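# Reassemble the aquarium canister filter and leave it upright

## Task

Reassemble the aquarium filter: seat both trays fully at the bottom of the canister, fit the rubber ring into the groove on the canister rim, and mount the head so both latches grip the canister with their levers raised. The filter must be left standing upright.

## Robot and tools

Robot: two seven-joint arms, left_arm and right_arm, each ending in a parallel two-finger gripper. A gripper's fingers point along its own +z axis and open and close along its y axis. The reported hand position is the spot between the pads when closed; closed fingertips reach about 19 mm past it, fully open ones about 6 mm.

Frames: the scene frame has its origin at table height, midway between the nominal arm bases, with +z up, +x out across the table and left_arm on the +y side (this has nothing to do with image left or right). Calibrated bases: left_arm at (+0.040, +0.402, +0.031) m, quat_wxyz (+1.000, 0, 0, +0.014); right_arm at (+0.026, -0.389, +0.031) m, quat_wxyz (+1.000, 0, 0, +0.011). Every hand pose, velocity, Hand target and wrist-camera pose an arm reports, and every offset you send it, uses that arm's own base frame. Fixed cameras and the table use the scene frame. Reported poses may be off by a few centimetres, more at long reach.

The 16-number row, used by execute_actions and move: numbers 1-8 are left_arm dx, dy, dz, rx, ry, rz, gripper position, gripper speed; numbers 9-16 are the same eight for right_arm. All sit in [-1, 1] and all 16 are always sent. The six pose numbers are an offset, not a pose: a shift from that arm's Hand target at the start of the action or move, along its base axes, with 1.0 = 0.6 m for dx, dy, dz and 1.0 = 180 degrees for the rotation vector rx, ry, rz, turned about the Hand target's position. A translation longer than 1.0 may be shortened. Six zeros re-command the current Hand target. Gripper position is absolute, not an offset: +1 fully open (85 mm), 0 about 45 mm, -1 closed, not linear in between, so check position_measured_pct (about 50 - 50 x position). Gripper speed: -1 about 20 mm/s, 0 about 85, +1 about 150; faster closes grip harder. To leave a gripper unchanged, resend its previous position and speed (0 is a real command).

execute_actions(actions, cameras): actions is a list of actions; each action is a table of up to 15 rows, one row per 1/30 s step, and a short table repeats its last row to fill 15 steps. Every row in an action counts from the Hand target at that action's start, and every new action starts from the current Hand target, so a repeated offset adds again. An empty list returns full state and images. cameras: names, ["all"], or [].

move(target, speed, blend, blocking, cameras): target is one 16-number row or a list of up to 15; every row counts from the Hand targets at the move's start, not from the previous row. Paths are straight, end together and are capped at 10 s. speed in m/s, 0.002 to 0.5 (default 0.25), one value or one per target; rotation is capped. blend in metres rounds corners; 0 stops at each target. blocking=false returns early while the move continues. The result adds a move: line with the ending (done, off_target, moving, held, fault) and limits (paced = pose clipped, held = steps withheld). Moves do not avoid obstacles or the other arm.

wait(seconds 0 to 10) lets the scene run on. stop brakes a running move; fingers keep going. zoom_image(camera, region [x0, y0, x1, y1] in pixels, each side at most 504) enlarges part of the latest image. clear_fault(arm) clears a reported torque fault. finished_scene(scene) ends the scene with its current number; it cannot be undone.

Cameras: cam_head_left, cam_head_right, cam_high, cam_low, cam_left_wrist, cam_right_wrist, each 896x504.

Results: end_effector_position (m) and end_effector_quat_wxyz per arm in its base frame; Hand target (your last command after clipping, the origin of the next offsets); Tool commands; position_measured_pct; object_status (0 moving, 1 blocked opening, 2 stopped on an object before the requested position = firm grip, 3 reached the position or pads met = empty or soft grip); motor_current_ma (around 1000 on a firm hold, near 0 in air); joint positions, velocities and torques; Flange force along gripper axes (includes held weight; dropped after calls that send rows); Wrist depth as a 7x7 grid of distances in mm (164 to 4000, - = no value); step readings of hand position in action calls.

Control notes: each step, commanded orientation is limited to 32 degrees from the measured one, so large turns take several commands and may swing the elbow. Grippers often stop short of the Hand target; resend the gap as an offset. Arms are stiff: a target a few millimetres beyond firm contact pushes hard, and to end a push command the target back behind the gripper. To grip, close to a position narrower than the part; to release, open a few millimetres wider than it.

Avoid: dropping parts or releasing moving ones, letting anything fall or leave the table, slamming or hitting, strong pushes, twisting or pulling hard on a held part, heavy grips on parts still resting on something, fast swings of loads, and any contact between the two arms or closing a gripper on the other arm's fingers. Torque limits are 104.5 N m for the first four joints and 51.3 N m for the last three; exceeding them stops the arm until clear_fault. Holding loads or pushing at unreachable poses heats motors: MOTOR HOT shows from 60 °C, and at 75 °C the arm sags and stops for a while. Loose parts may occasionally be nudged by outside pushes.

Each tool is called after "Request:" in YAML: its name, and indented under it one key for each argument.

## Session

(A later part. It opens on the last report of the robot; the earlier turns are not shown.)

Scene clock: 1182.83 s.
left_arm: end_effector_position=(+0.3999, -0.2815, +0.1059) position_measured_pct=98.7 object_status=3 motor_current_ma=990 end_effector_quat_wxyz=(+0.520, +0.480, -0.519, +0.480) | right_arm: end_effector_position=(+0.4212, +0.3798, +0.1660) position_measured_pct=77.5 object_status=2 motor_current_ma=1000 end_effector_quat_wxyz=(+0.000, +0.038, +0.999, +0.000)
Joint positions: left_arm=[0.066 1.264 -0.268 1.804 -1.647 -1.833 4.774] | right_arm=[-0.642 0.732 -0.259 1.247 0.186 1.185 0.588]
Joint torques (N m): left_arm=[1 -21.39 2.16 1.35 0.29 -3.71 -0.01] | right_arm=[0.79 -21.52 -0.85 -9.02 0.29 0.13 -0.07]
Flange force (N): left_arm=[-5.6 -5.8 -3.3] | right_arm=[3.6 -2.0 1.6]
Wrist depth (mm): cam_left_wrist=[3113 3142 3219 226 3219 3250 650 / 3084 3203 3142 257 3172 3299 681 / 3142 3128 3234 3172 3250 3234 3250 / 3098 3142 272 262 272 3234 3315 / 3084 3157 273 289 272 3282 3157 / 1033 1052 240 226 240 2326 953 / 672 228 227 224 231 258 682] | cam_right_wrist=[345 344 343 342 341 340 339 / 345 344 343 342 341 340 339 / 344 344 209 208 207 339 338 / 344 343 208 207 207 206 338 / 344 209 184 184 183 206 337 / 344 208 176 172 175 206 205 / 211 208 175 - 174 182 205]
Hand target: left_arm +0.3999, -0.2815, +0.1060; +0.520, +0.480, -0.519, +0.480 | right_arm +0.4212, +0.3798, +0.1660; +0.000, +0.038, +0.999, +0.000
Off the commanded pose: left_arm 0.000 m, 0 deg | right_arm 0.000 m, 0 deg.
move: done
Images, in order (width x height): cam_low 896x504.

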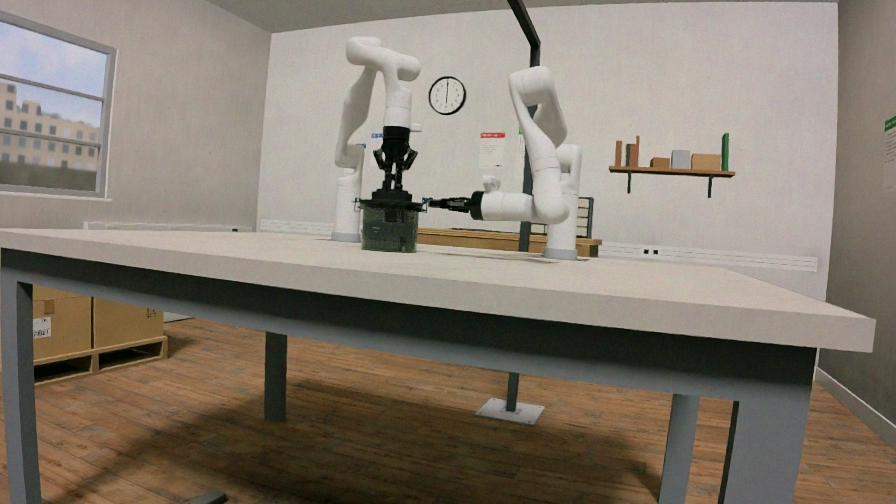

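Request:
move:
  target:
    - [-0.0003,-0.0042,0.0075,0,0,0,-1,-1,0,0,0,0,0,0,-0.57,-1]
  speed: 0.02
  cameras: ["cam_low"]

Request:
zoom_image:
  camera: "cam_low"
  region: [412, 185, 442, 215]

Scene clock: 1190.20 s.
left_arm: end_effector_position=(+0.3997, -0.2840, +0.1104) position_measured_pct=98.7 object_status=3 motor_current_ma=990 end_effector_quat_wxyz=(+0.520, +0.480, -0.519, +0.480) | right_arm: end_effector_position=(+0.4212, +0.3798, +0.1660) position_measured_pct=77.5 object_status=2 motor_current_ma=1000 end_effector_quat_wxyz=(+0.000, +0.038, +0.999, +0.000)
Joint positions: left_arm=[0.071 1.252 -0.267 1.812 -1.644 -1.831 4.779] | right_arm=[-0.642 0.732 -0.259 1.247 0.186 1.185 0.588]
Joint torques (N m): left_arm=[1.42 -22.08 2.76 1.53 0.24 -4.18 -0.07] | right_arm=[0.48 -23.31 -1.36 -9.39 0.02 0.49 -0.06]
Flange force (N): left_arm=[-7.4 -6.8 -4.1] | right_arm=[2.2 -1.2 5.0]
Wrist depth (mm): cam_left_wrist=[3113 3098 3188 224 3266 3203 643 / 3203 3041 3188 254 - 3234 672 / 3172 3203 3203 3157 3234 3219 3234 / 3128 3098 3142 260 268 3188 3250 / 3113 3113 276 283 271 3219 3157 / 1054 1076 238 233 239 2360 1073 / 731 242 228 222 234 276 693] | cam_right_wrist=[345 344 343 342 341 339 339 / 345 344 343 341 340 339 338 / 344 344 209 208 207 339 338 / 344 343 208 207 207 207 338 / 344 208 184 184 183 206 337 / 343 209 176 172 175 205 206 / 211 208 176 - 175 182 205]
Hand target: left_arm +0.3997, -0.2841, +0.1105; +0.520, +0.480, -0.519, +0.480 | right_arm +0.4212, +0.3798, +0.1660; +0.000, +0.038, +0.999, +0.000
Off the commanded pose: left_arm 0.000 m, 0 deg | right_arm 0.000 m, 0 deg.
move: done
Images, in order (width x height): cam_low 896x504.

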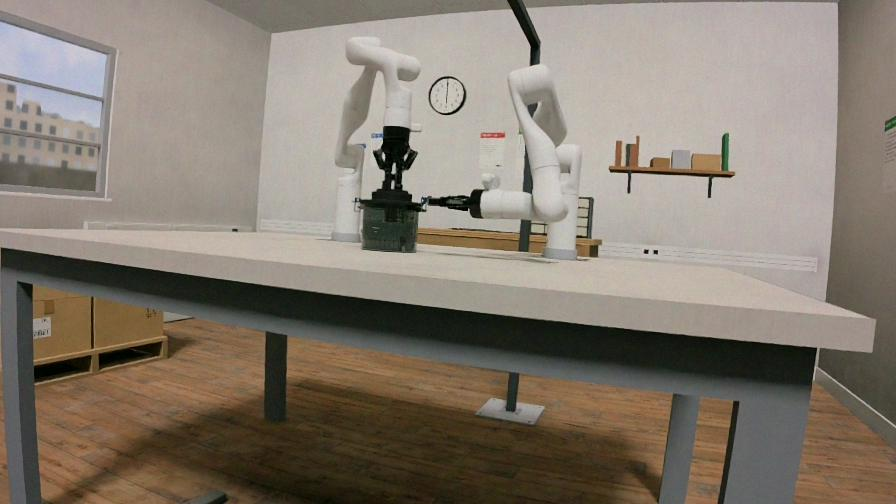

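Scaled by 16.800 from the camera's 896x504 image, which has a finer 1280x720 frame.

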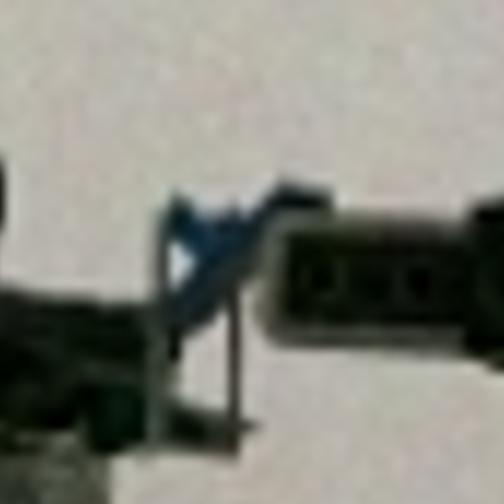

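Request:
move:
  target:
    - [-0.0003,-0.0045,0.0067,0,0,0,-1,-1,0,0,0,0,0,0,-0.57,-1]
  speed: 0.02
  cameras: ["cam_low"]

Request:
zoom_image:
  camera: "cam_low"
  region: [412, 185, 442, 215]

Scene clock: 1196.87 s.
left_arm: end_effector_position=(+0.3995, -0.2867, +0.1145) position_measured_pct=98.7 object_status=3 motor_current_ma=990 end_effector_quat_wxyz=(+0.520, +0.480, -0.519, +0.480) | right_arm: end_effector_position=(+0.4212, +0.3798, +0.1660) position_measured_pct=77.5 object_status=2 motor_current_ma=1000 end_effector_quat_wxyz=(+0.000, +0.038, +0.999, +0.000)
Joint positions: left_arm=[0.076 1.242 -0.265 1.818 -1.64 -1.829 4.784] | right_arm=[-0.642 0.732 -0.259 1.247 0.186 1.185 0.588]
Joint torques (N m): left_arm=[2.61 -23.96 4.57 1.33 0.49 -5.5 -0.08] | right_arm=[-0.79 -19.37 -2.15 -8.52 -0.5 -0.68 -0.08]
Flange force (N): left_arm=[-11.6 -6.1 -7.1] | right_arm=[2.4 -4.8 -2.9]
Wrist depth (mm): cam_left_wrist=[3142 3113 3172 220 3266 3157 637 / 3098 3070 3113 252 - 3250 675 / 3098 3142 3188 3113 3203 3250 3282 / 3113 3084 3172 264 264 3266 3366 / 3113 3157 268 295 270 3349 3299 / 1061 3157 243 230 241 2360 1089 / 741 255 229 219 232 290 705] | cam_right_wrist=[345 345 343 342 341 340 339 / 345 344 343 342 341 340 339 / 345 344 208 207 207 339 338 / 345 344 208 207 207 206 338 / 344 208 184 183 183 206 337 / 344 208 176 172 175 205 206 / 211 207 175 - 174 182 205]
Hand target: left_arm +0.3995, -0.2868, +0.1145; +0.520, +0.480, -0.519, +0.480 | right_arm +0.4212, +0.3798, +0.1660; +0.000, +0.038, +0.999, +0.000
Off the commanded pose: left_arm 0.000 m, 0 deg | right_arm 0.000 m, 0 deg.
move: done
Images, in order (width x height): cam_low 896x504.

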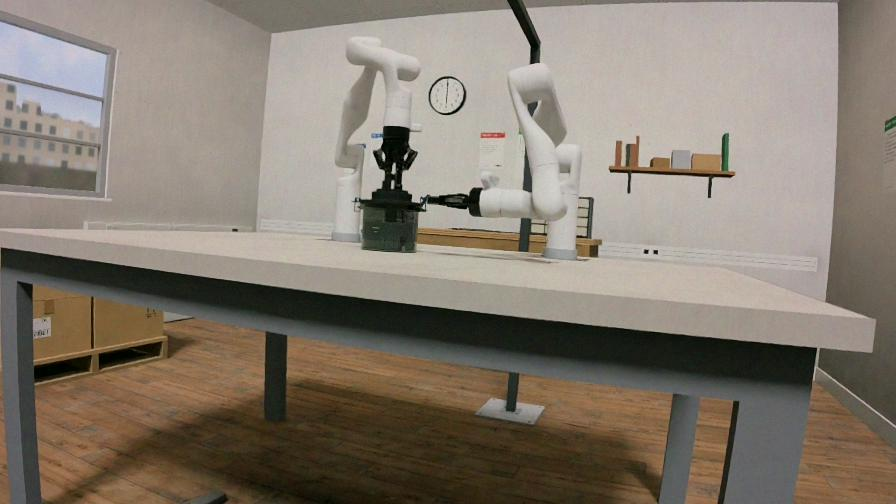

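Scaled by 16.800 from the camera's 896x504 image, which has a finer 1280x720 frame.

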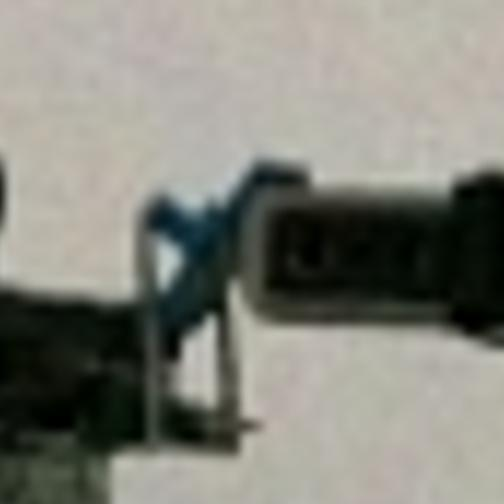

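Request:
move:
  target:
    - [0,0,0,0,0,0,-1,-1,0,0,-0.0025,0,0,0,-0.57,-1]
  speed: 0.01

Scene clock: 1202.97 s.
left_arm: end_effector_position=(+0.3995, -0.2868, +0.1145) position_measured_pct=98.7 object_status=3 motor_current_ma=990 end_effector_quat_wxyz=(+0.520, +0.480, -0.519, +0.480) | right_arm: end_effector_position=(+0.4212, +0.3798, +0.1646) position_measured_pct=77.5 object_status=2 motor_current_ma=1000 end_effector_quat_wxyz=(+0.000, +0.038, +0.999, +0.000)
Joint positions: left_arm=[0.076 1.242 -0.265 1.818 -1.64 -1.829 4.784] | right_arm=[-0.642 0.733 -0.258 1.25 0.186 1.181 0.587]
Joint torques (N m): left_arm=[2.68 -24.55 5 1.31 0.64 -6 -0.05] | right_arm=[0.52 -7.44 -0.01 -3.74 0.33 -1.46 -0.07]
Flange force (N): left_arm=[-13.0 -5.8 -7.5] | right_arm=[6.7 -5.9 -24.5]
Wrist depth (mm): cam_left_wrist=[3098 3084 3203 220 3219 3315 636 / 3098 3098 3188 252 - 3400 675 / 3098 3188 3142 3219 3219 3219 3234 / 3113 3172 3172 263 264 3234 3332 / 3070 3113 267 295 270 3234 3282 / 1064 3098 242 230 243 2335 1082 / 737 256 229 219 231 315 705] | cam_right_wrist=[344 344 343 341 341 339 339 / 344 343 342 341 340 339 338 / 344 343 208 208 207 339 338 / 344 342 208 207 207 206 338 / 343 208 184 183 183 206 337 / 343 208 175 172 175 206 206 / 211 207 175 - 174 182 205]
Hand target: left_arm +0.3995, -0.2867, +0.1145; +0.520, +0.480, -0.519, +0.480 | right_arm +0.4212, +0.3798, +0.1645; +0.000, +0.038, +0.999, +0.000
Off the commanded pose: left_arm 0.000 m, 0 deg | right_arm 0.000 m, 0 deg.
move: done

Request:
move:
  target:
    - [-0.0004,-0.0047,0.006,0,0,0,-1,-1,0,0,0,0,0,0,-0.57,-1]
  speed: 0.02
  cameras: ["cam_low"]

Request:
zoom_image:
  camera: "cam_low"
  region: [412, 185, 442, 215]

Scene clock: 1208.17 s.
left_arm: end_effector_position=(+0.3993, -0.2896, +0.1181) position_measured_pct=98.7 object_status=3 motor_current_ma=990 end_effector_quat_wxyz=(+0.520, +0.480, -0.519, +0.480) | right_arm: end_effector_position=(+0.4212, +0.3798, +0.1645) position_measured_pct=77.5 object_status=2 motor_current_ma=1000 end_effector_quat_wxyz=(+0.000, +0.038, +0.999, +0.000)
Joint positions: left_arm=[0.081 1.233 -0.263 1.824 -1.636 -1.826 4.789] | right_arm=[-0.642 0.734 -0.258 1.25 0.186 1.181 0.587]
Joint torques (N m): left_arm=[2.8 -22.85 4.12 1.18 0.43 -4.71 -0.08] | right_arm=[1.83 -5.82 1.12 -2.06 0.73 -0.62 -0.08]
Flange force (N): left_arm=[-8.8 -5.7 -7.4] | right_arm=[6.7 -2.6 -26.8]
Wrist depth (mm): cam_left_wrist=[3041 3098 3157 215 3266 3234 633 / 3128 3219 3203 224 - 3250 668 / 3203 3098 3188 247 - 3219 3266 / 3113 3172 3098 261 3098 3188 3349 / 3128 3113 263 254 264 3266 3157 / 1091 3098 249 233 262 2360 1103 / 755 269 226 216 227 826 714] | cam_right_wrist=[344 343 342 341 341 339 339 / 345 343 342 341 340 339 338 / 344 343 208 208 207 339 338 / 343 342 208 207 207 206 338 / 343 208 183 183 183 206 337 / 342 208 175 172 175 206 206 / 211 207 175 - 174 182 205]
Hand target: left_arm +0.3993, -0.2896, +0.1181; +0.520, +0.480, -0.519, +0.480 | right_arm +0.4212, +0.3798, +0.1645; +0.000, +0.038, +0.999, +0.000
Off the commanded pose: left_arm 0.000 m, 0 deg | right_arm 0.000 m, 0 deg.
move: done
Images, in order (width x height): cam_low 896x504.

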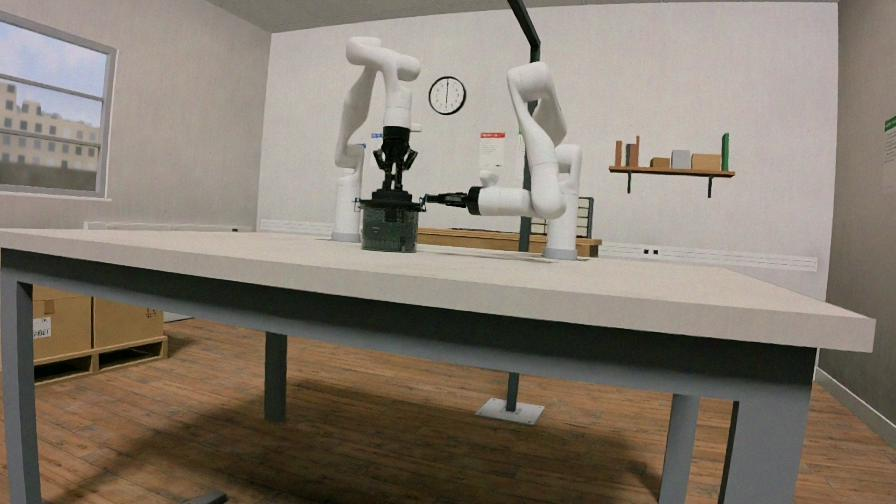

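Scaled by 16.800 from the camera's 896x504 image, which has a finer 1280x720 frame.

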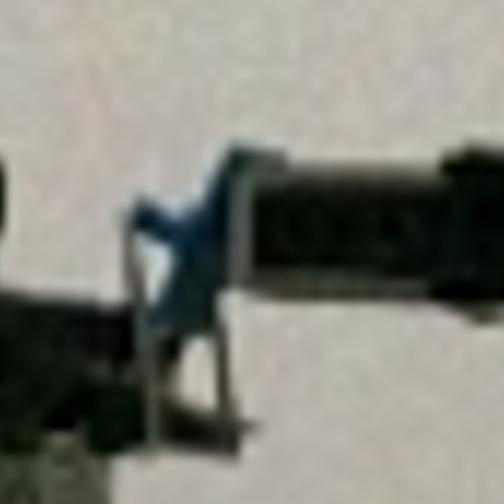

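Low force. Continue over center.

Request:
move:
  target:
    - [-0.0004,-0.0065,0.0055,0,0,0,-1,-1,0,0,0,0,0,0,-0.57,-1]
  speed: 0.02
  cameras: ["cam_low"]

Request:
zoom_image:
  camera: "cam_low"
  region: [412, 185, 442, 215]

Scene clock: 1214.30 s.
left_arm: end_effector_position=(+0.3990, -0.2935, +0.1214) position_measured_pct=98.7 object_status=3 motor_current_ma=990 end_effector_quat_wxyz=(+0.520, +0.480, -0.519, +0.480) | right_arm: end_effector_position=(+0.4212, +0.3798, +0.1645) position_measured_pct=77.5 object_status=2 motor_current_ma=1000 end_effector_quat_wxyz=(+0.000, +0.038, +0.999, +0.000)
Joint positions: left_arm=[0.088 1.224 -0.26 1.83 -1.629 -1.823 4.793] | right_arm=[-0.642 0.734 -0.258 1.25 0.186 1.181 0.587]
Joint torques (N m): left_arm=[1.03 -20.68 1.69 1.27 0.26 -3.07 0] | right_arm=[1.19 -6.73 0.6 -2.88 0.61 -0.93 -0.06]
Flange force (N): left_arm=[-4.0 -6.3 -3.2] | right_arm=[6.7 -4.2 -25.3]
Wrist depth (mm): cam_left_wrist=[3070 3041 3219 210 3250 3366 621 / 3142 3157 3172 217 - 3234 662 / 3098 3172 3188 245 - 3219 3266 / 3157 3055 3188 250 3203 3315 3219 / 3142 3070 259 250 261 3219 3172 / 1107 3128 256 250 259 2360 1139 / 768 304 226 212 228 783 727] | cam_right_wrist=[344 343 342 341 341 340 338 / 344 343 342 341 340 339 338 / 344 342 208 207 207 338 338 / 343 342 208 206 206 206 338 / 343 208 184 183 183 206 337 / 343 208 176 172 175 206 206 / 211 208 175 - 174 182 205]
Hand target: left_arm +0.3990, -0.2935, +0.1214; +0.520, +0.480, -0.519, +0.480 | right_arm +0.4212, +0.3798, +0.1645; +0.000, +0.038, +0.999, +0.000
Off the commanded pose: left_arm 0.000 m, 0 deg | right_arm 0.000 m, 0 deg.
move: done
Images, in order (width x height): cam_low 896x504.

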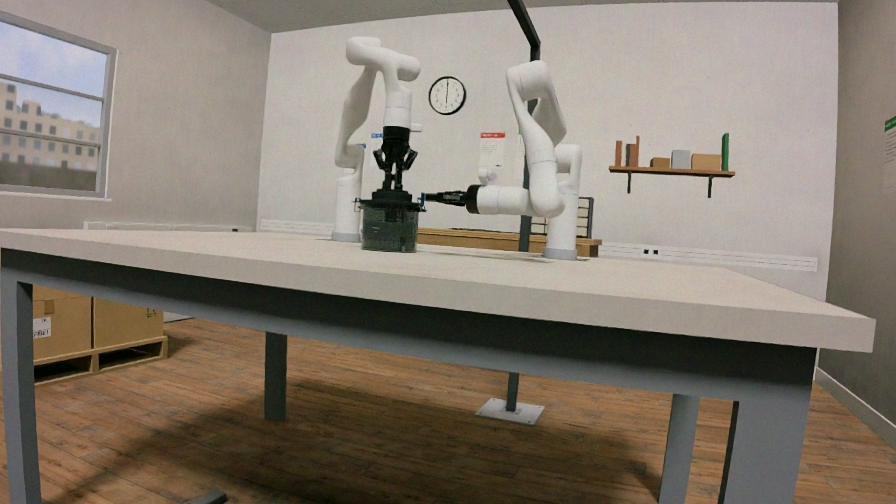

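Scaled by 16.800 from the camera's 896x504 image, which has a finer 1280x720 frame.

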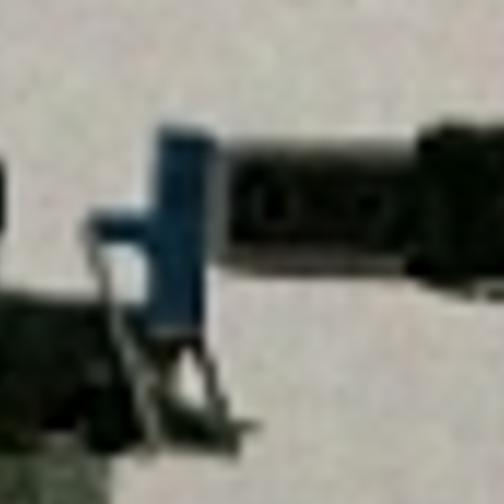

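Request:
move:
  target:
    - [-0.0004,-0.0058,0.0005,0,0,0,-1,-1,0,0,0,0,0,0,-0.57,-1]
  speed: 0.01
  cameras: ["cam_low"]

Request:
zoom_image:
  camera: "cam_low"
  region: [412, 185, 442, 215]

Scene clock: 1220.93 s.
left_arm: end_effector_position=(+0.3988, -0.2969, +0.1217) position_measured_pct=98.7 object_status=3 motor_current_ma=990 end_effector_quat_wxyz=(+0.520, +0.480, -0.519, +0.480) | right_arm: end_effector_position=(+0.4212, +0.3798, +0.1645) position_measured_pct=77.5 object_status=2 motor_current_ma=1000 end_effector_quat_wxyz=(+0.000, +0.038, +0.999, +0.000)
Joint positions: left_arm=[0.094 1.223 -0.257 1.832 -1.623 -1.819 4.795] | right_arm=[-0.642 0.734 -0.258 1.25 0.186 1.181 0.587]
Joint torques (N m): left_arm=[1.06 -20.67 1.75 1.23 0.3 -3.09 -0.02] | right_arm=[1.16 -6.76 0.56 -2.87 0.61 -0.94 -0.06]
Flange force (N): left_arm=[-3.9 -6.2 -3.2] | right_arm=[6.6 -4.1 -25.3]
Wrist depth (mm): cam_left_wrist=[3098 3203 3188 206 - 3157 616 / 3188 3113 3157 213 - 3203 662 / 3157 3128 3113 241 - 3188 3250 / 3055 3070 3219 252 3188 3203 3203 / 3188 3128 256 247 254 3299 3219 / 1114 3128 249 250 256 2368 1126 / 769 305 223 209 224 785 734] | cam_right_wrist=[344 343 343 342 341 339 339 / 343 343 342 341 341 339 339 / 344 343 208 208 207 338 338 / 343 342 208 206 206 206 338 / 342 208 183 183 183 206 337 / 343 208 175 172 175 206 206 / 211 208 175 - 174 182 205]
Hand target: left_arm +0.3988, -0.2970, +0.1217; +0.520, +0.480, -0.519, +0.480 | right_arm +0.4212, +0.3798, +0.1645; +0.000, +0.038, +0.999, +0.000
Off the commanded pose: left_arm 0.000 m, 0 deg | right_arm 0.000 m, 0 deg.
move: done
Images, in order (width x height): cam_low 896x504.

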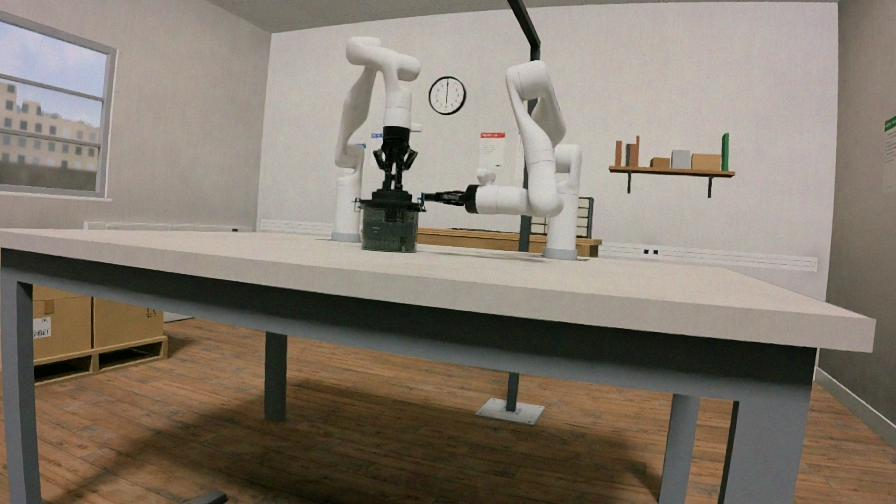

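Scaled by 16.800 from the camera's 896x504 image, which has a finer 1280x720 frame.

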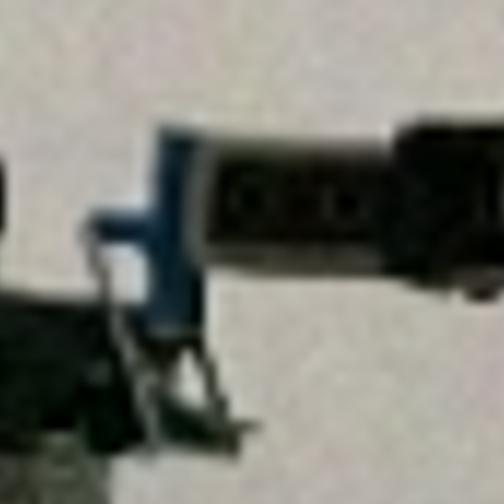

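Request:
move:
  target:
    - [0.0011,0.0133,0,0,0,0,-1,-1,0,0,0.002,0,0,0,-0.57,-1]
    - [0.0107,0.133,0.0,0,0,0,-1,-1,0,0,0.002,0,0,0,-0.57,-1]
    - [-0.013,0.27,0.292,0,0,0,-1,-1,0,0,0.002,0,0,0,-0.57,-1]
  speed: [0.04,0.12,0.2]
  blend: [0.003,0.03,0]
  cameras: ["cam_low","cam_high"]

Request:
zoom_image:
  camera: "cam_low"
  region: [350, 175, 440, 255]

Scene clock: 1257.60 s.
left_arm: end_effector_position=(+0.3910, -0.1350, +0.2968) position_measured_pct=98.7 object_status=3 motor_current_ma=990 end_effector_quat_wxyz=(+0.520, +0.480, -0.519, +0.480) | right_arm: end_effector_position=(+0.4212, +0.3798, +0.1657) position_measured_pct=77.5 object_status=2 motor_current_ma=1000 end_effector_quat_wxyz=(+0.000, +0.038, +0.999, +0.000)
Joint positions: left_arm=[-0.156 0.854 -0.45 1.837 -1.943 -2.089 5.022] | right_arm=[-0.642 0.732 -0.259 1.248 0.186 1.184 0.588]
Joint torques (N m): left_arm=[0.91 -18.88 0.25 -0.64 0.87 -2.95 0.16] | right_arm=[2.16 -20.65 0.25 -7.13 0.64 1.33 -0.05]
Flange force (N): left_arm=[-1.6 -5.6 -5.6] | right_arm=[2.5 2.8 0.6]
Wrist depth (mm): cam_left_wrist=[3282 3349 411 393 659 662 3471 / 3172 3266 415 3219 3400 688 3400 / 3282 3349 3366 390 3400 712 3400 / 3299 3366 3282 390 3349 3418 3453 / 3315 3332 397 388 3315 3383 802 / 3188 3315 398 387 2821 3418 788 / 3219 3299 3366 403 2465 2474 786] | cam_right_wrist=[345 343 342 341 341 339 338 / 345 343 342 342 340 339 339 / 344 344 208 207 207 339 338 / 344 342 208 207 207 206 338 / 343 208 184 183 183 206 337 / 344 208 176 172 175 206 206 / 211 208 175 - 175 182 205]
Hand target: left_arm +0.3910, -0.1349, +0.2969; +0.520, +0.480, -0.519, +0.480 | right_arm +0.4212, +0.3798, +0.1657; +0.000, +0.038, +0.999, +0.000
Off the commanded pose: left_arm 0.000 m, 0 deg | right_arm 0.000 m, 0 deg.
move: done
Images, in order (width x height): cam_high 896x504, cam_low 896x504.

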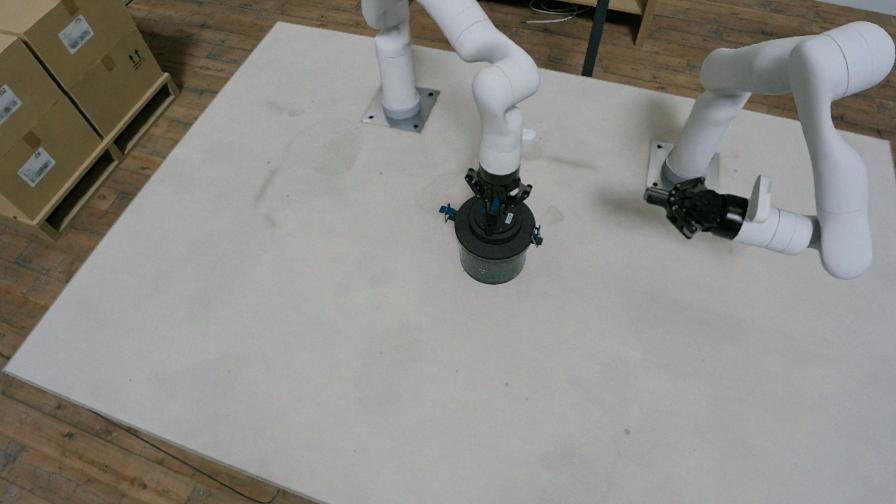

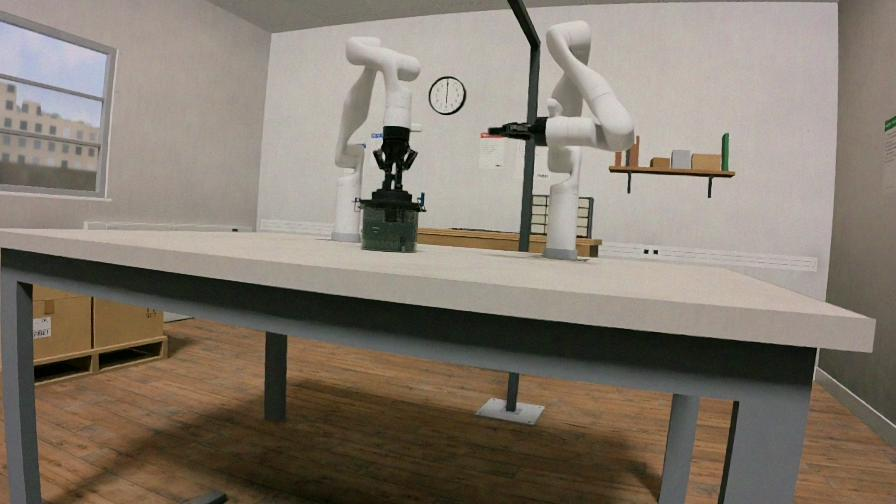

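Scaled by 5.600 from the camera's 896x504 image, which has a finer 1280x720 frame.

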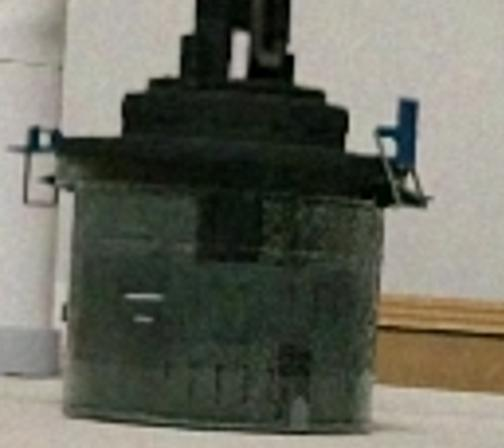

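Request:
move:
  target:
    - [0,0,0,0,0,0,-1,-1,0,0,0,0,0,0,0.2,-1]
    - [0,0,0,0.15,-0.176,-0.163,-1,-1,0,0,0.25,0,0,0,0.2,-1]
    - [0,0,0,0.3534,-0.4151,-0.3846,-1,-1,-0.0187,-0.466,0.224,0,0,0,0.2,-1]
    - [0,0,0,0.3534,-0.4151,-0.3846,0.2,-1,-0.0187,-0.466,0.224,0,0,0,-1,-1]
  speed: [0.05,0.15,0.2,0.2]
  blend: [0,0.02,0,0]
  cameras: ["cam_low","cam_high","cam_left_wrist"]

Scene clock: 1277.33 s.
left_arm: end_effector_position=(+0.3910, -0.1350, +0.2969) position_measured_pct=39.8 object_status=0 motor_current_ma=0 end_effector_quat_wxyz=(+0.001, +0.040, +0.999, -0.001) | right_arm: end_effector_position=(+0.4100, +0.1002, +0.3001) position_measured_pct=98.3 object_status=0 motor_current_ma=520 end_effector_quat_wxyz=(+0.000, +0.038, +0.999, +0.000)
Joint positions: left_arm=[0.656 0.296 -0.513 1.561 -2.992 -1.321 4.757] | right_arm=[-0.143 0.288 -0.209 1.534 0.061 1.326 1.136]
Joint torques (N m): left_arm=[0.97 -14.33 -0.6 -6.83 0.05 -0.12 -0.05] | right_arm=[0.38 -14.26 -0.49 -9.26 0.09 0.27 -0.07]
Flange force (N): left_arm=[-8.1 0.2 -4.0] | right_arm=[2.1 -0.2 2.3]
Wrist depth (mm): cam_left_wrist=[472 472 475 472 474 473 474 / 472 472 472 472 473 473 473 / 472 472 472 472 472 472 473 / 472 471 473 470 471 473 472 / 470 473 471 472 471 471 472 / 469 469 469 471 471 469 470 / 469 469 470 469 470 471 469] | cam_right_wrist=[480 479 477 476 476 473 473 / 480 479 477 477 477 475 472 / 479 478 477 476 475 474 473 / 479 478 477 475 474 473 471 / 479 478 475 475 473 473 471 / 479 477 475 474 474 473 472 / 477 476 475 474 472 472 470]
Hand target: left_arm +0.3910, -0.1350, +0.2969; +0.001, +0.040, +0.999, -0.001 | right_arm +0.4100, +0.1002, +0.3001; +0.000, +0.038, +0.999, +0.000
Off the commanded pose: left_arm 0.000 m, 0 deg | right_arm 0.000 m, 0 deg.
move: done
Images, in order (width x height): cam_high 896x504, cam_low 896x504, cam_left_wrist 896x504.

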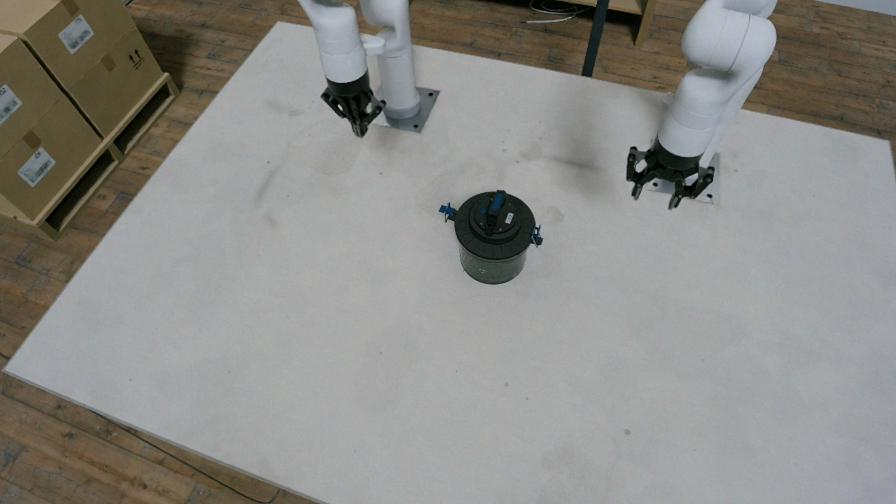

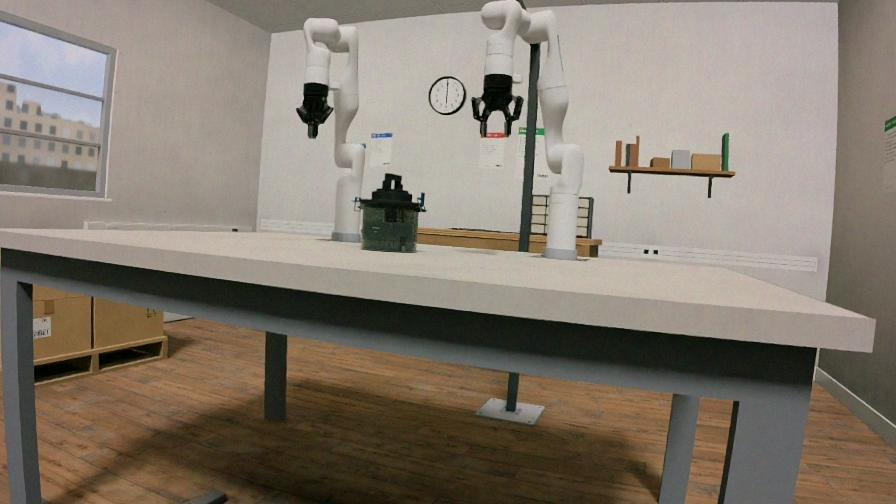

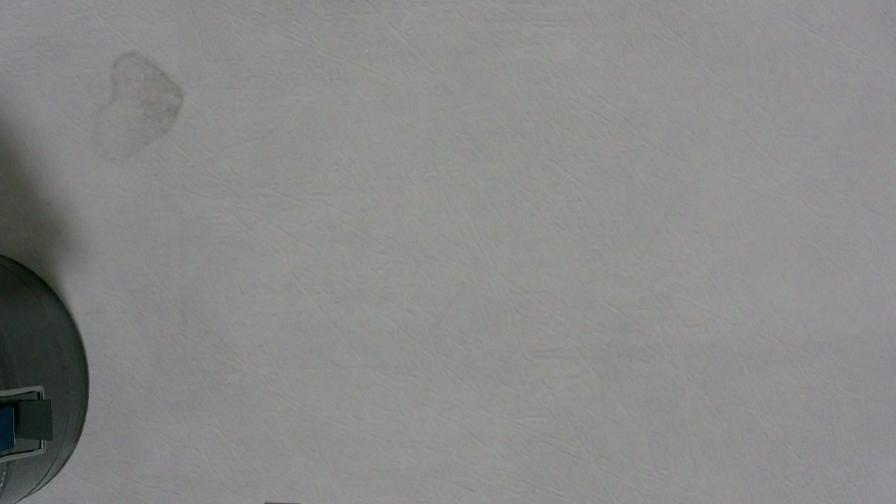

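Request:
move:
  target:
    - [-0.0067,-0.4637,0.02,0,0,0,0.2,-1,0,0,0,0.4128,0.3547,-0.3846,-1,-1]
  speed: 0.25
  cameras: ["cam_high","cam_left_wrist","cam_right_wrist"]

Scene clock: 1288.73 s.
left_arm: end_effector_position=(+0.3870, -0.4132, +0.3089) position_measured_pct=39.8 object_status=3 motor_current_ma=0 end_effector_quat_wxyz=(+0.001, +0.040, +0.999, -0.001) | right_arm: end_effector_position=(+0.4100, +0.1002, +0.3001) position_measured_pct=98.7 object_status=3 motor_current_ma=1000 end_effector_quat_wxyz=(+0.481, -0.518, -0.481, -0.518)
Joint positions: left_arm=[0.945 0.659 -0.385 0.93 -2.91 -1.587 5.271] | right_arm=[0.56 0.795 -0.174 1.882 -1.192 1.629 1.087]
Joint torques (N m): left_arm=[0.94 -22.2 -0.81 -7.14 0.11 -0.15 -0.08] | right_arm=[0.36 -16.84 -2.71 -3.7 -1.1 2.92 0.03]
Flange force (N): left_arm=[-9.8 -6.8 -5.2] | right_arm=[-0.1 -1.8 2.5]
Wrist depth (mm): cam_left_wrist=[482 482 483 482 484 486 484 / 480 483 482 483 484 483 483 / 481 482 482 482 484 483 484 / 481 480 349 350 350 482 484 / 481 481 347 317 349 483 482 / 480 349 324 275 325 482 482 / 479 482 323 276 348 482 481] | cam_right_wrist=[653 2394 404 391 2420 2438 2447 / 660 2394 2420 391 2429 2456 2465 / 696 2368 2411 389 2411 2447 2465 / 2368 2376 2402 394 2420 2429 2456 / 804 2402 2402 385 2429 2447 2447 / 2376 2376 2411 2402 2447 2447 2447 / 2385 2411 2394 2402 2420 2447 2447]
Hand target: left_arm +0.3870, -0.4132, +0.3089; +0.001, +0.040, +0.999, -0.001 | right_arm +0.4100, +0.1002, +0.3001; +0.481, -0.518, -0.481, -0.518
Off the commanded pose: left_arm 0.000 m, 0 deg | right_arm 0.000 m, 0 deg.
move: done
Images, in order (width x height): cam_high 896x504, cam_left_wrist 896x504, cam_right_wrist 896x504.

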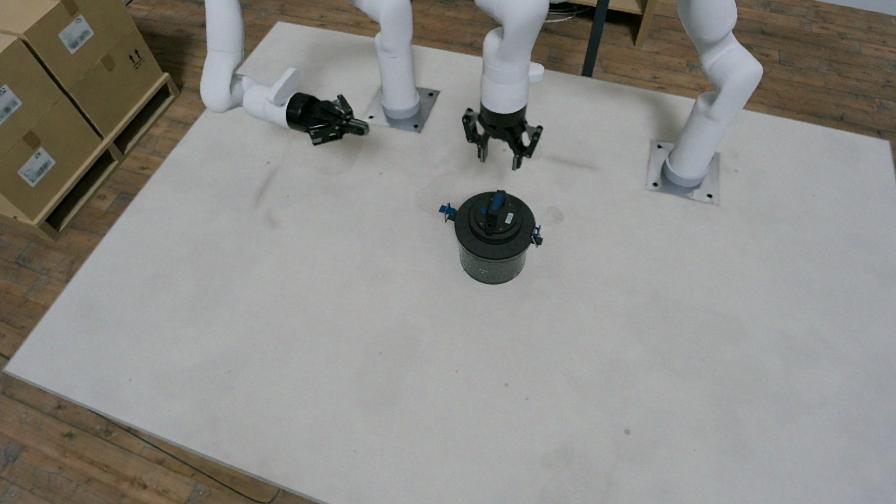

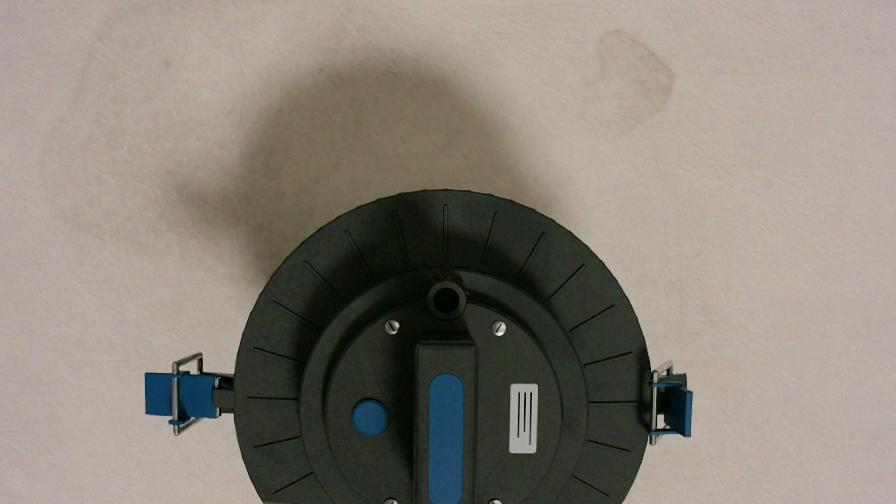

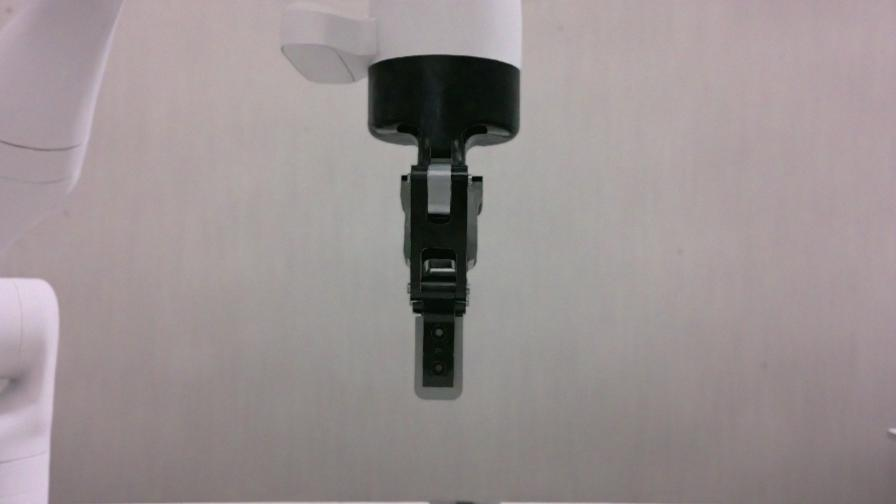

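Request:
move:
  target:
    - [0,0,-0.2,0,0,0,0.2,-1,-0.0138,0.034,-0.3,0,0,0,-1,-1]
    - [0,0,-0.239,0,0,0,0.2,-1,-0.0138,0.034,-0.3668,0,0,0,-1,-1]
    - [0,0,-0.239,0,0,0,-0.45,-1,-0.0138,0.034,-0.3668,0,0,0,-1,-1]
    - [0,0,-0.239,0,0,0,-0.55,-1,-0.0138,0.034,-0.3668,0,0,0,-1,-1]
  speed: [0.15,0.06,0.05,0.05]
  cameras: ["cam_right_wrist","cam_low","cam_left_wrist"]

Scene clock: 1309.13 s.
left_arm: end_effector_position=(+0.3869, -0.4132, +0.1654) position_measured_pct=76.6 object_status=0 motor_current_ma=250 end_effector_quat_wxyz=(+0.001, +0.040, +0.999, -0.001) | right_arm: end_effector_position=(+0.4017, +0.1206, +0.0800) position_measured_pct=98.7 object_status=3 motor_current_ma=1000 end_effector_quat_wxyz=(+0.481, -0.518, -0.481, -0.518)
Joint positions: left_arm=[0.971 0.742 -0.376 1.252 -2.872 -1.194 5.22] | right_arm=[0.515 1.312 -0.149 1.776 -1.159 1.46 1.462]
Joint torques (N m): left_arm=[1.12 -23.24 -1.26 -6.89 -0.09 0.06 -0.17] | right_arm=[0.34 -18.62 -3.61 -0.3 -0.26 3.25 -0.08]
Flange force (N): left_arm=[-8.3 -5.3 -0.8] | right_arm=[1.2 -3.1 2.1]
Wrist depth (mm): cam_left_wrist=[339 340 340 340 341 342 340 / 340 340 339 339 340 339 341 / 338 339 206 206 207 341 340 / 338 206 206 206 206 207 339 / 339 205 182 182 182 207 340 / 338 205 174 - 175 207 339 / 207 181 174 - 174 207 207] | cam_right_wrist=[2368 2351 2394 353 2402 2456 2420 / 778 2376 2376 384 2420 2420 2447 / 787 2385 2385 396 2394 2420 2429 / 798 2343 2368 365 400 2411 2429 / 801 2376 364 351 352 2429 2411 / 841 1069 859 313 441 994 1133 / 701 656 385 362 378 731 681]
Hand target: left_arm +0.3870, -0.4132, +0.1655; +0.001, +0.040, +0.999, -0.001 | right_arm +0.4017, +0.1206, +0.0800; +0.481, -0.518, -0.481, -0.518
Off the commanded pose: left_arm 0.000 m, 0 deg | right_arm 0.000 m, 0 deg.
move: done
Images, in order (width x height): cam_low 896x504, cam_left_wrist 896x504, cam_right_wrist 896x504.

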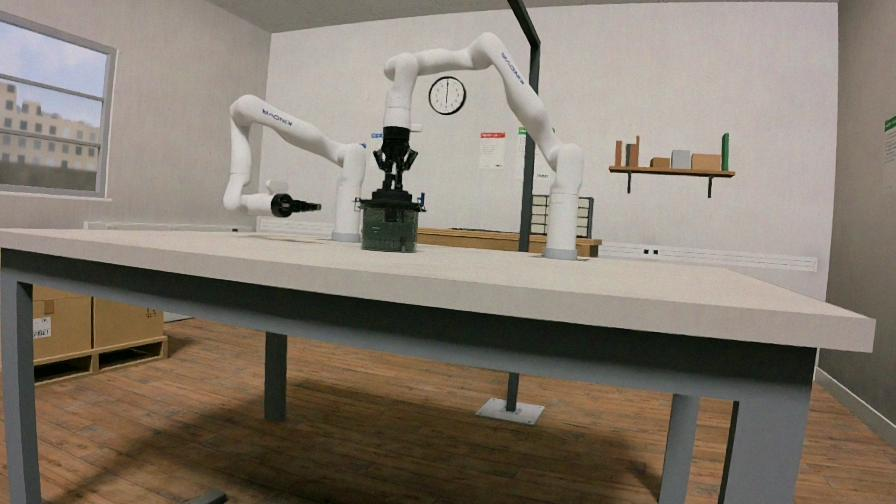

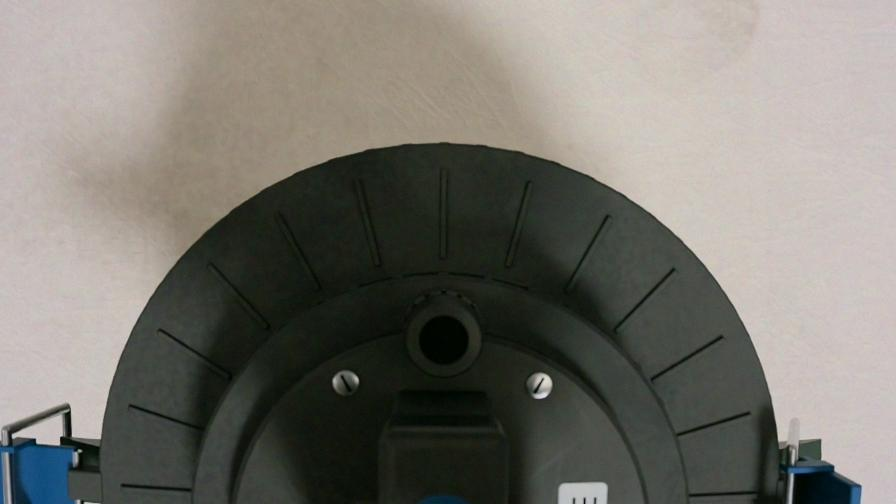

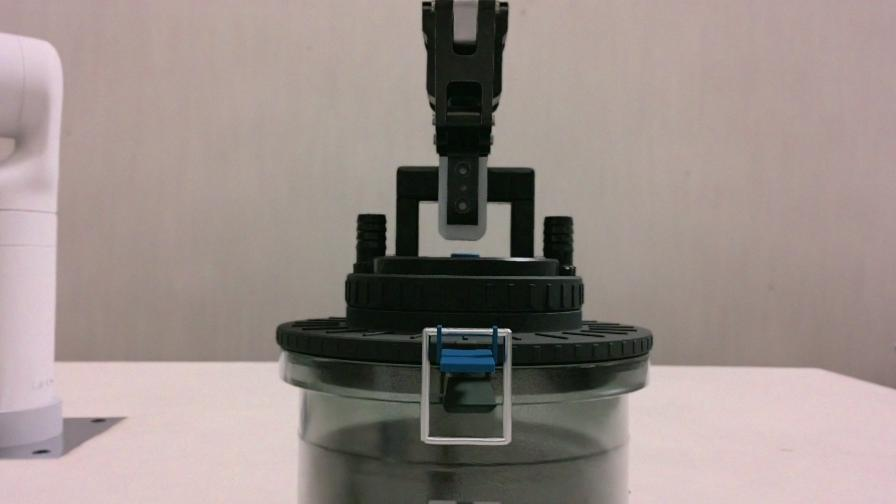

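Request:
move:
  target:
    - [0,0,0,0,0,0,-0.57,-1,0.0079,0.1055,0,0,0,0,-1,-1]
    - [0,0,-0.0025,0,0,0,-0.57,-1,0.0158,0.211,0,0,0,0,-1,-1]
  speed: [0.08,0.04]
  cameras: ["cam_right_wrist","cam_low"]

Request:
zoom_image:
  camera: "cam_low"
  region: [335, 185, 375, 225]

Scene clock: 1319.90 s.
left_arm: end_effector_position=(+0.3870, -0.4132, +0.1640) position_measured_pct=77.5 object_status=2 motor_current_ma=1000 end_effector_quat_wxyz=(+0.001, +0.040, +0.999, -0.001) | right_arm: end_effector_position=(+0.4112, +0.2472, +0.0800) position_measured_pct=98.7 object_status=3 motor_current_ma=1000 end_effector_quat_wxyz=(+0.481, -0.518, -0.481, -0.518)
Joint positions: left_arm=[0.971 0.743 -0.375 1.254 -2.871 -1.191 5.219] | right_arm=[0.325 1.331 -0.296 1.869 -1.4 1.279 1.568]
Joint torques (N m): left_arm=[-1 -8.07 -1.07 -0.99 -0.45 1.8 -0.27] | right_arm=[0.38 -18.22 -5.08 -0.02 0.15 3.23 -0.05]
Flange force (N): left_arm=[-2.1 -4.9 -29.1] | right_arm=[1.3 -3.1 1.2]
Wrist depth (mm): cam_left_wrist=[340 338 339 340 339 341 340 / 339 339 340 339 340 341 339 / 339 338 206 206 206 339 340 / 338 206 206 206 206 207 340 / 338 206 182 182 182 207 339 / 337 206 174 - 174 206 338 / 207 182 174 - 174 206 206] | cam_right_wrist=[2248 2248 2240 243 - 2310 2326 / 2225 2255 2255 269 2294 2310 2310 / 2255 2294 2278 258 270 2294 2286 / 2240 2255 273 240 270 2278 2318 / 2232 2255 240 225 231 2294 2335 / 1044 224 208 179 206 227 1133 / 693 604 220 169 207 621 674]
Hand target: left_arm +0.3870, -0.4132, +0.1640; +0.001, +0.040, +0.999, -0.001 | right_arm +0.4112, +0.2472, +0.0800; +0.481, -0.518, -0.481, -0.518
Off the commanded pose: left_arm 0.000 m, 0 deg | right_arm 0.000 m, 0 deg.
move: done
Images, in order (width x height): cam_low 896x504, cam_right_wrist 896x504.

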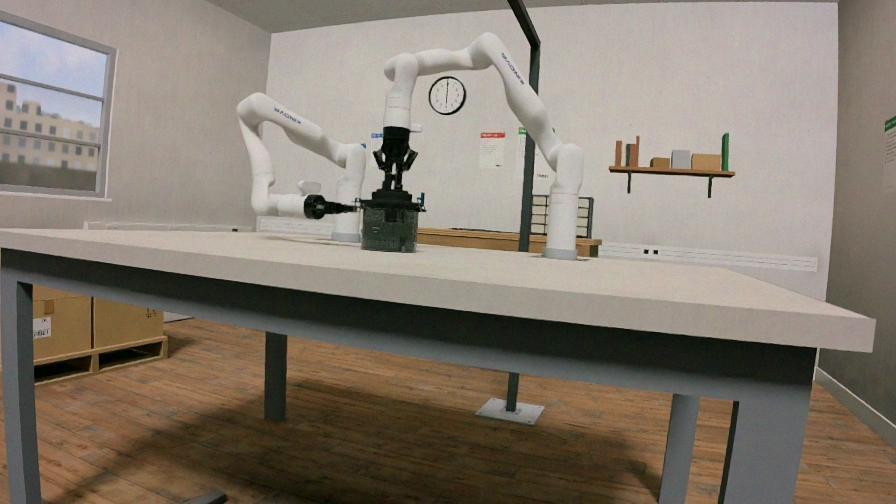

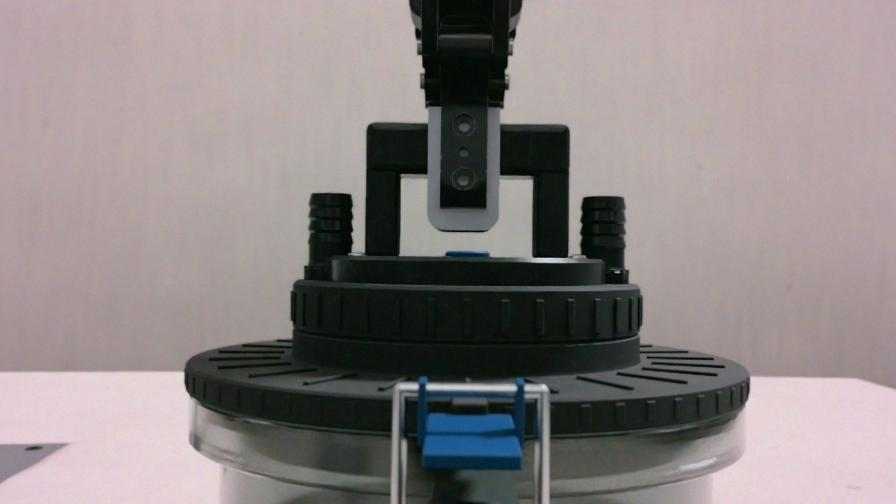

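Scaled by 12.600 from the camera's 896x504 image, which has a finer 1280x720 frame.

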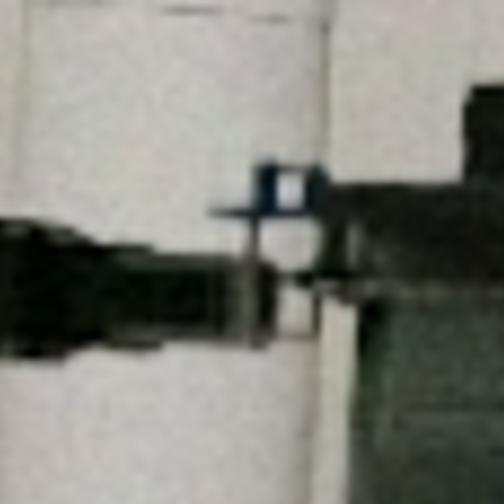

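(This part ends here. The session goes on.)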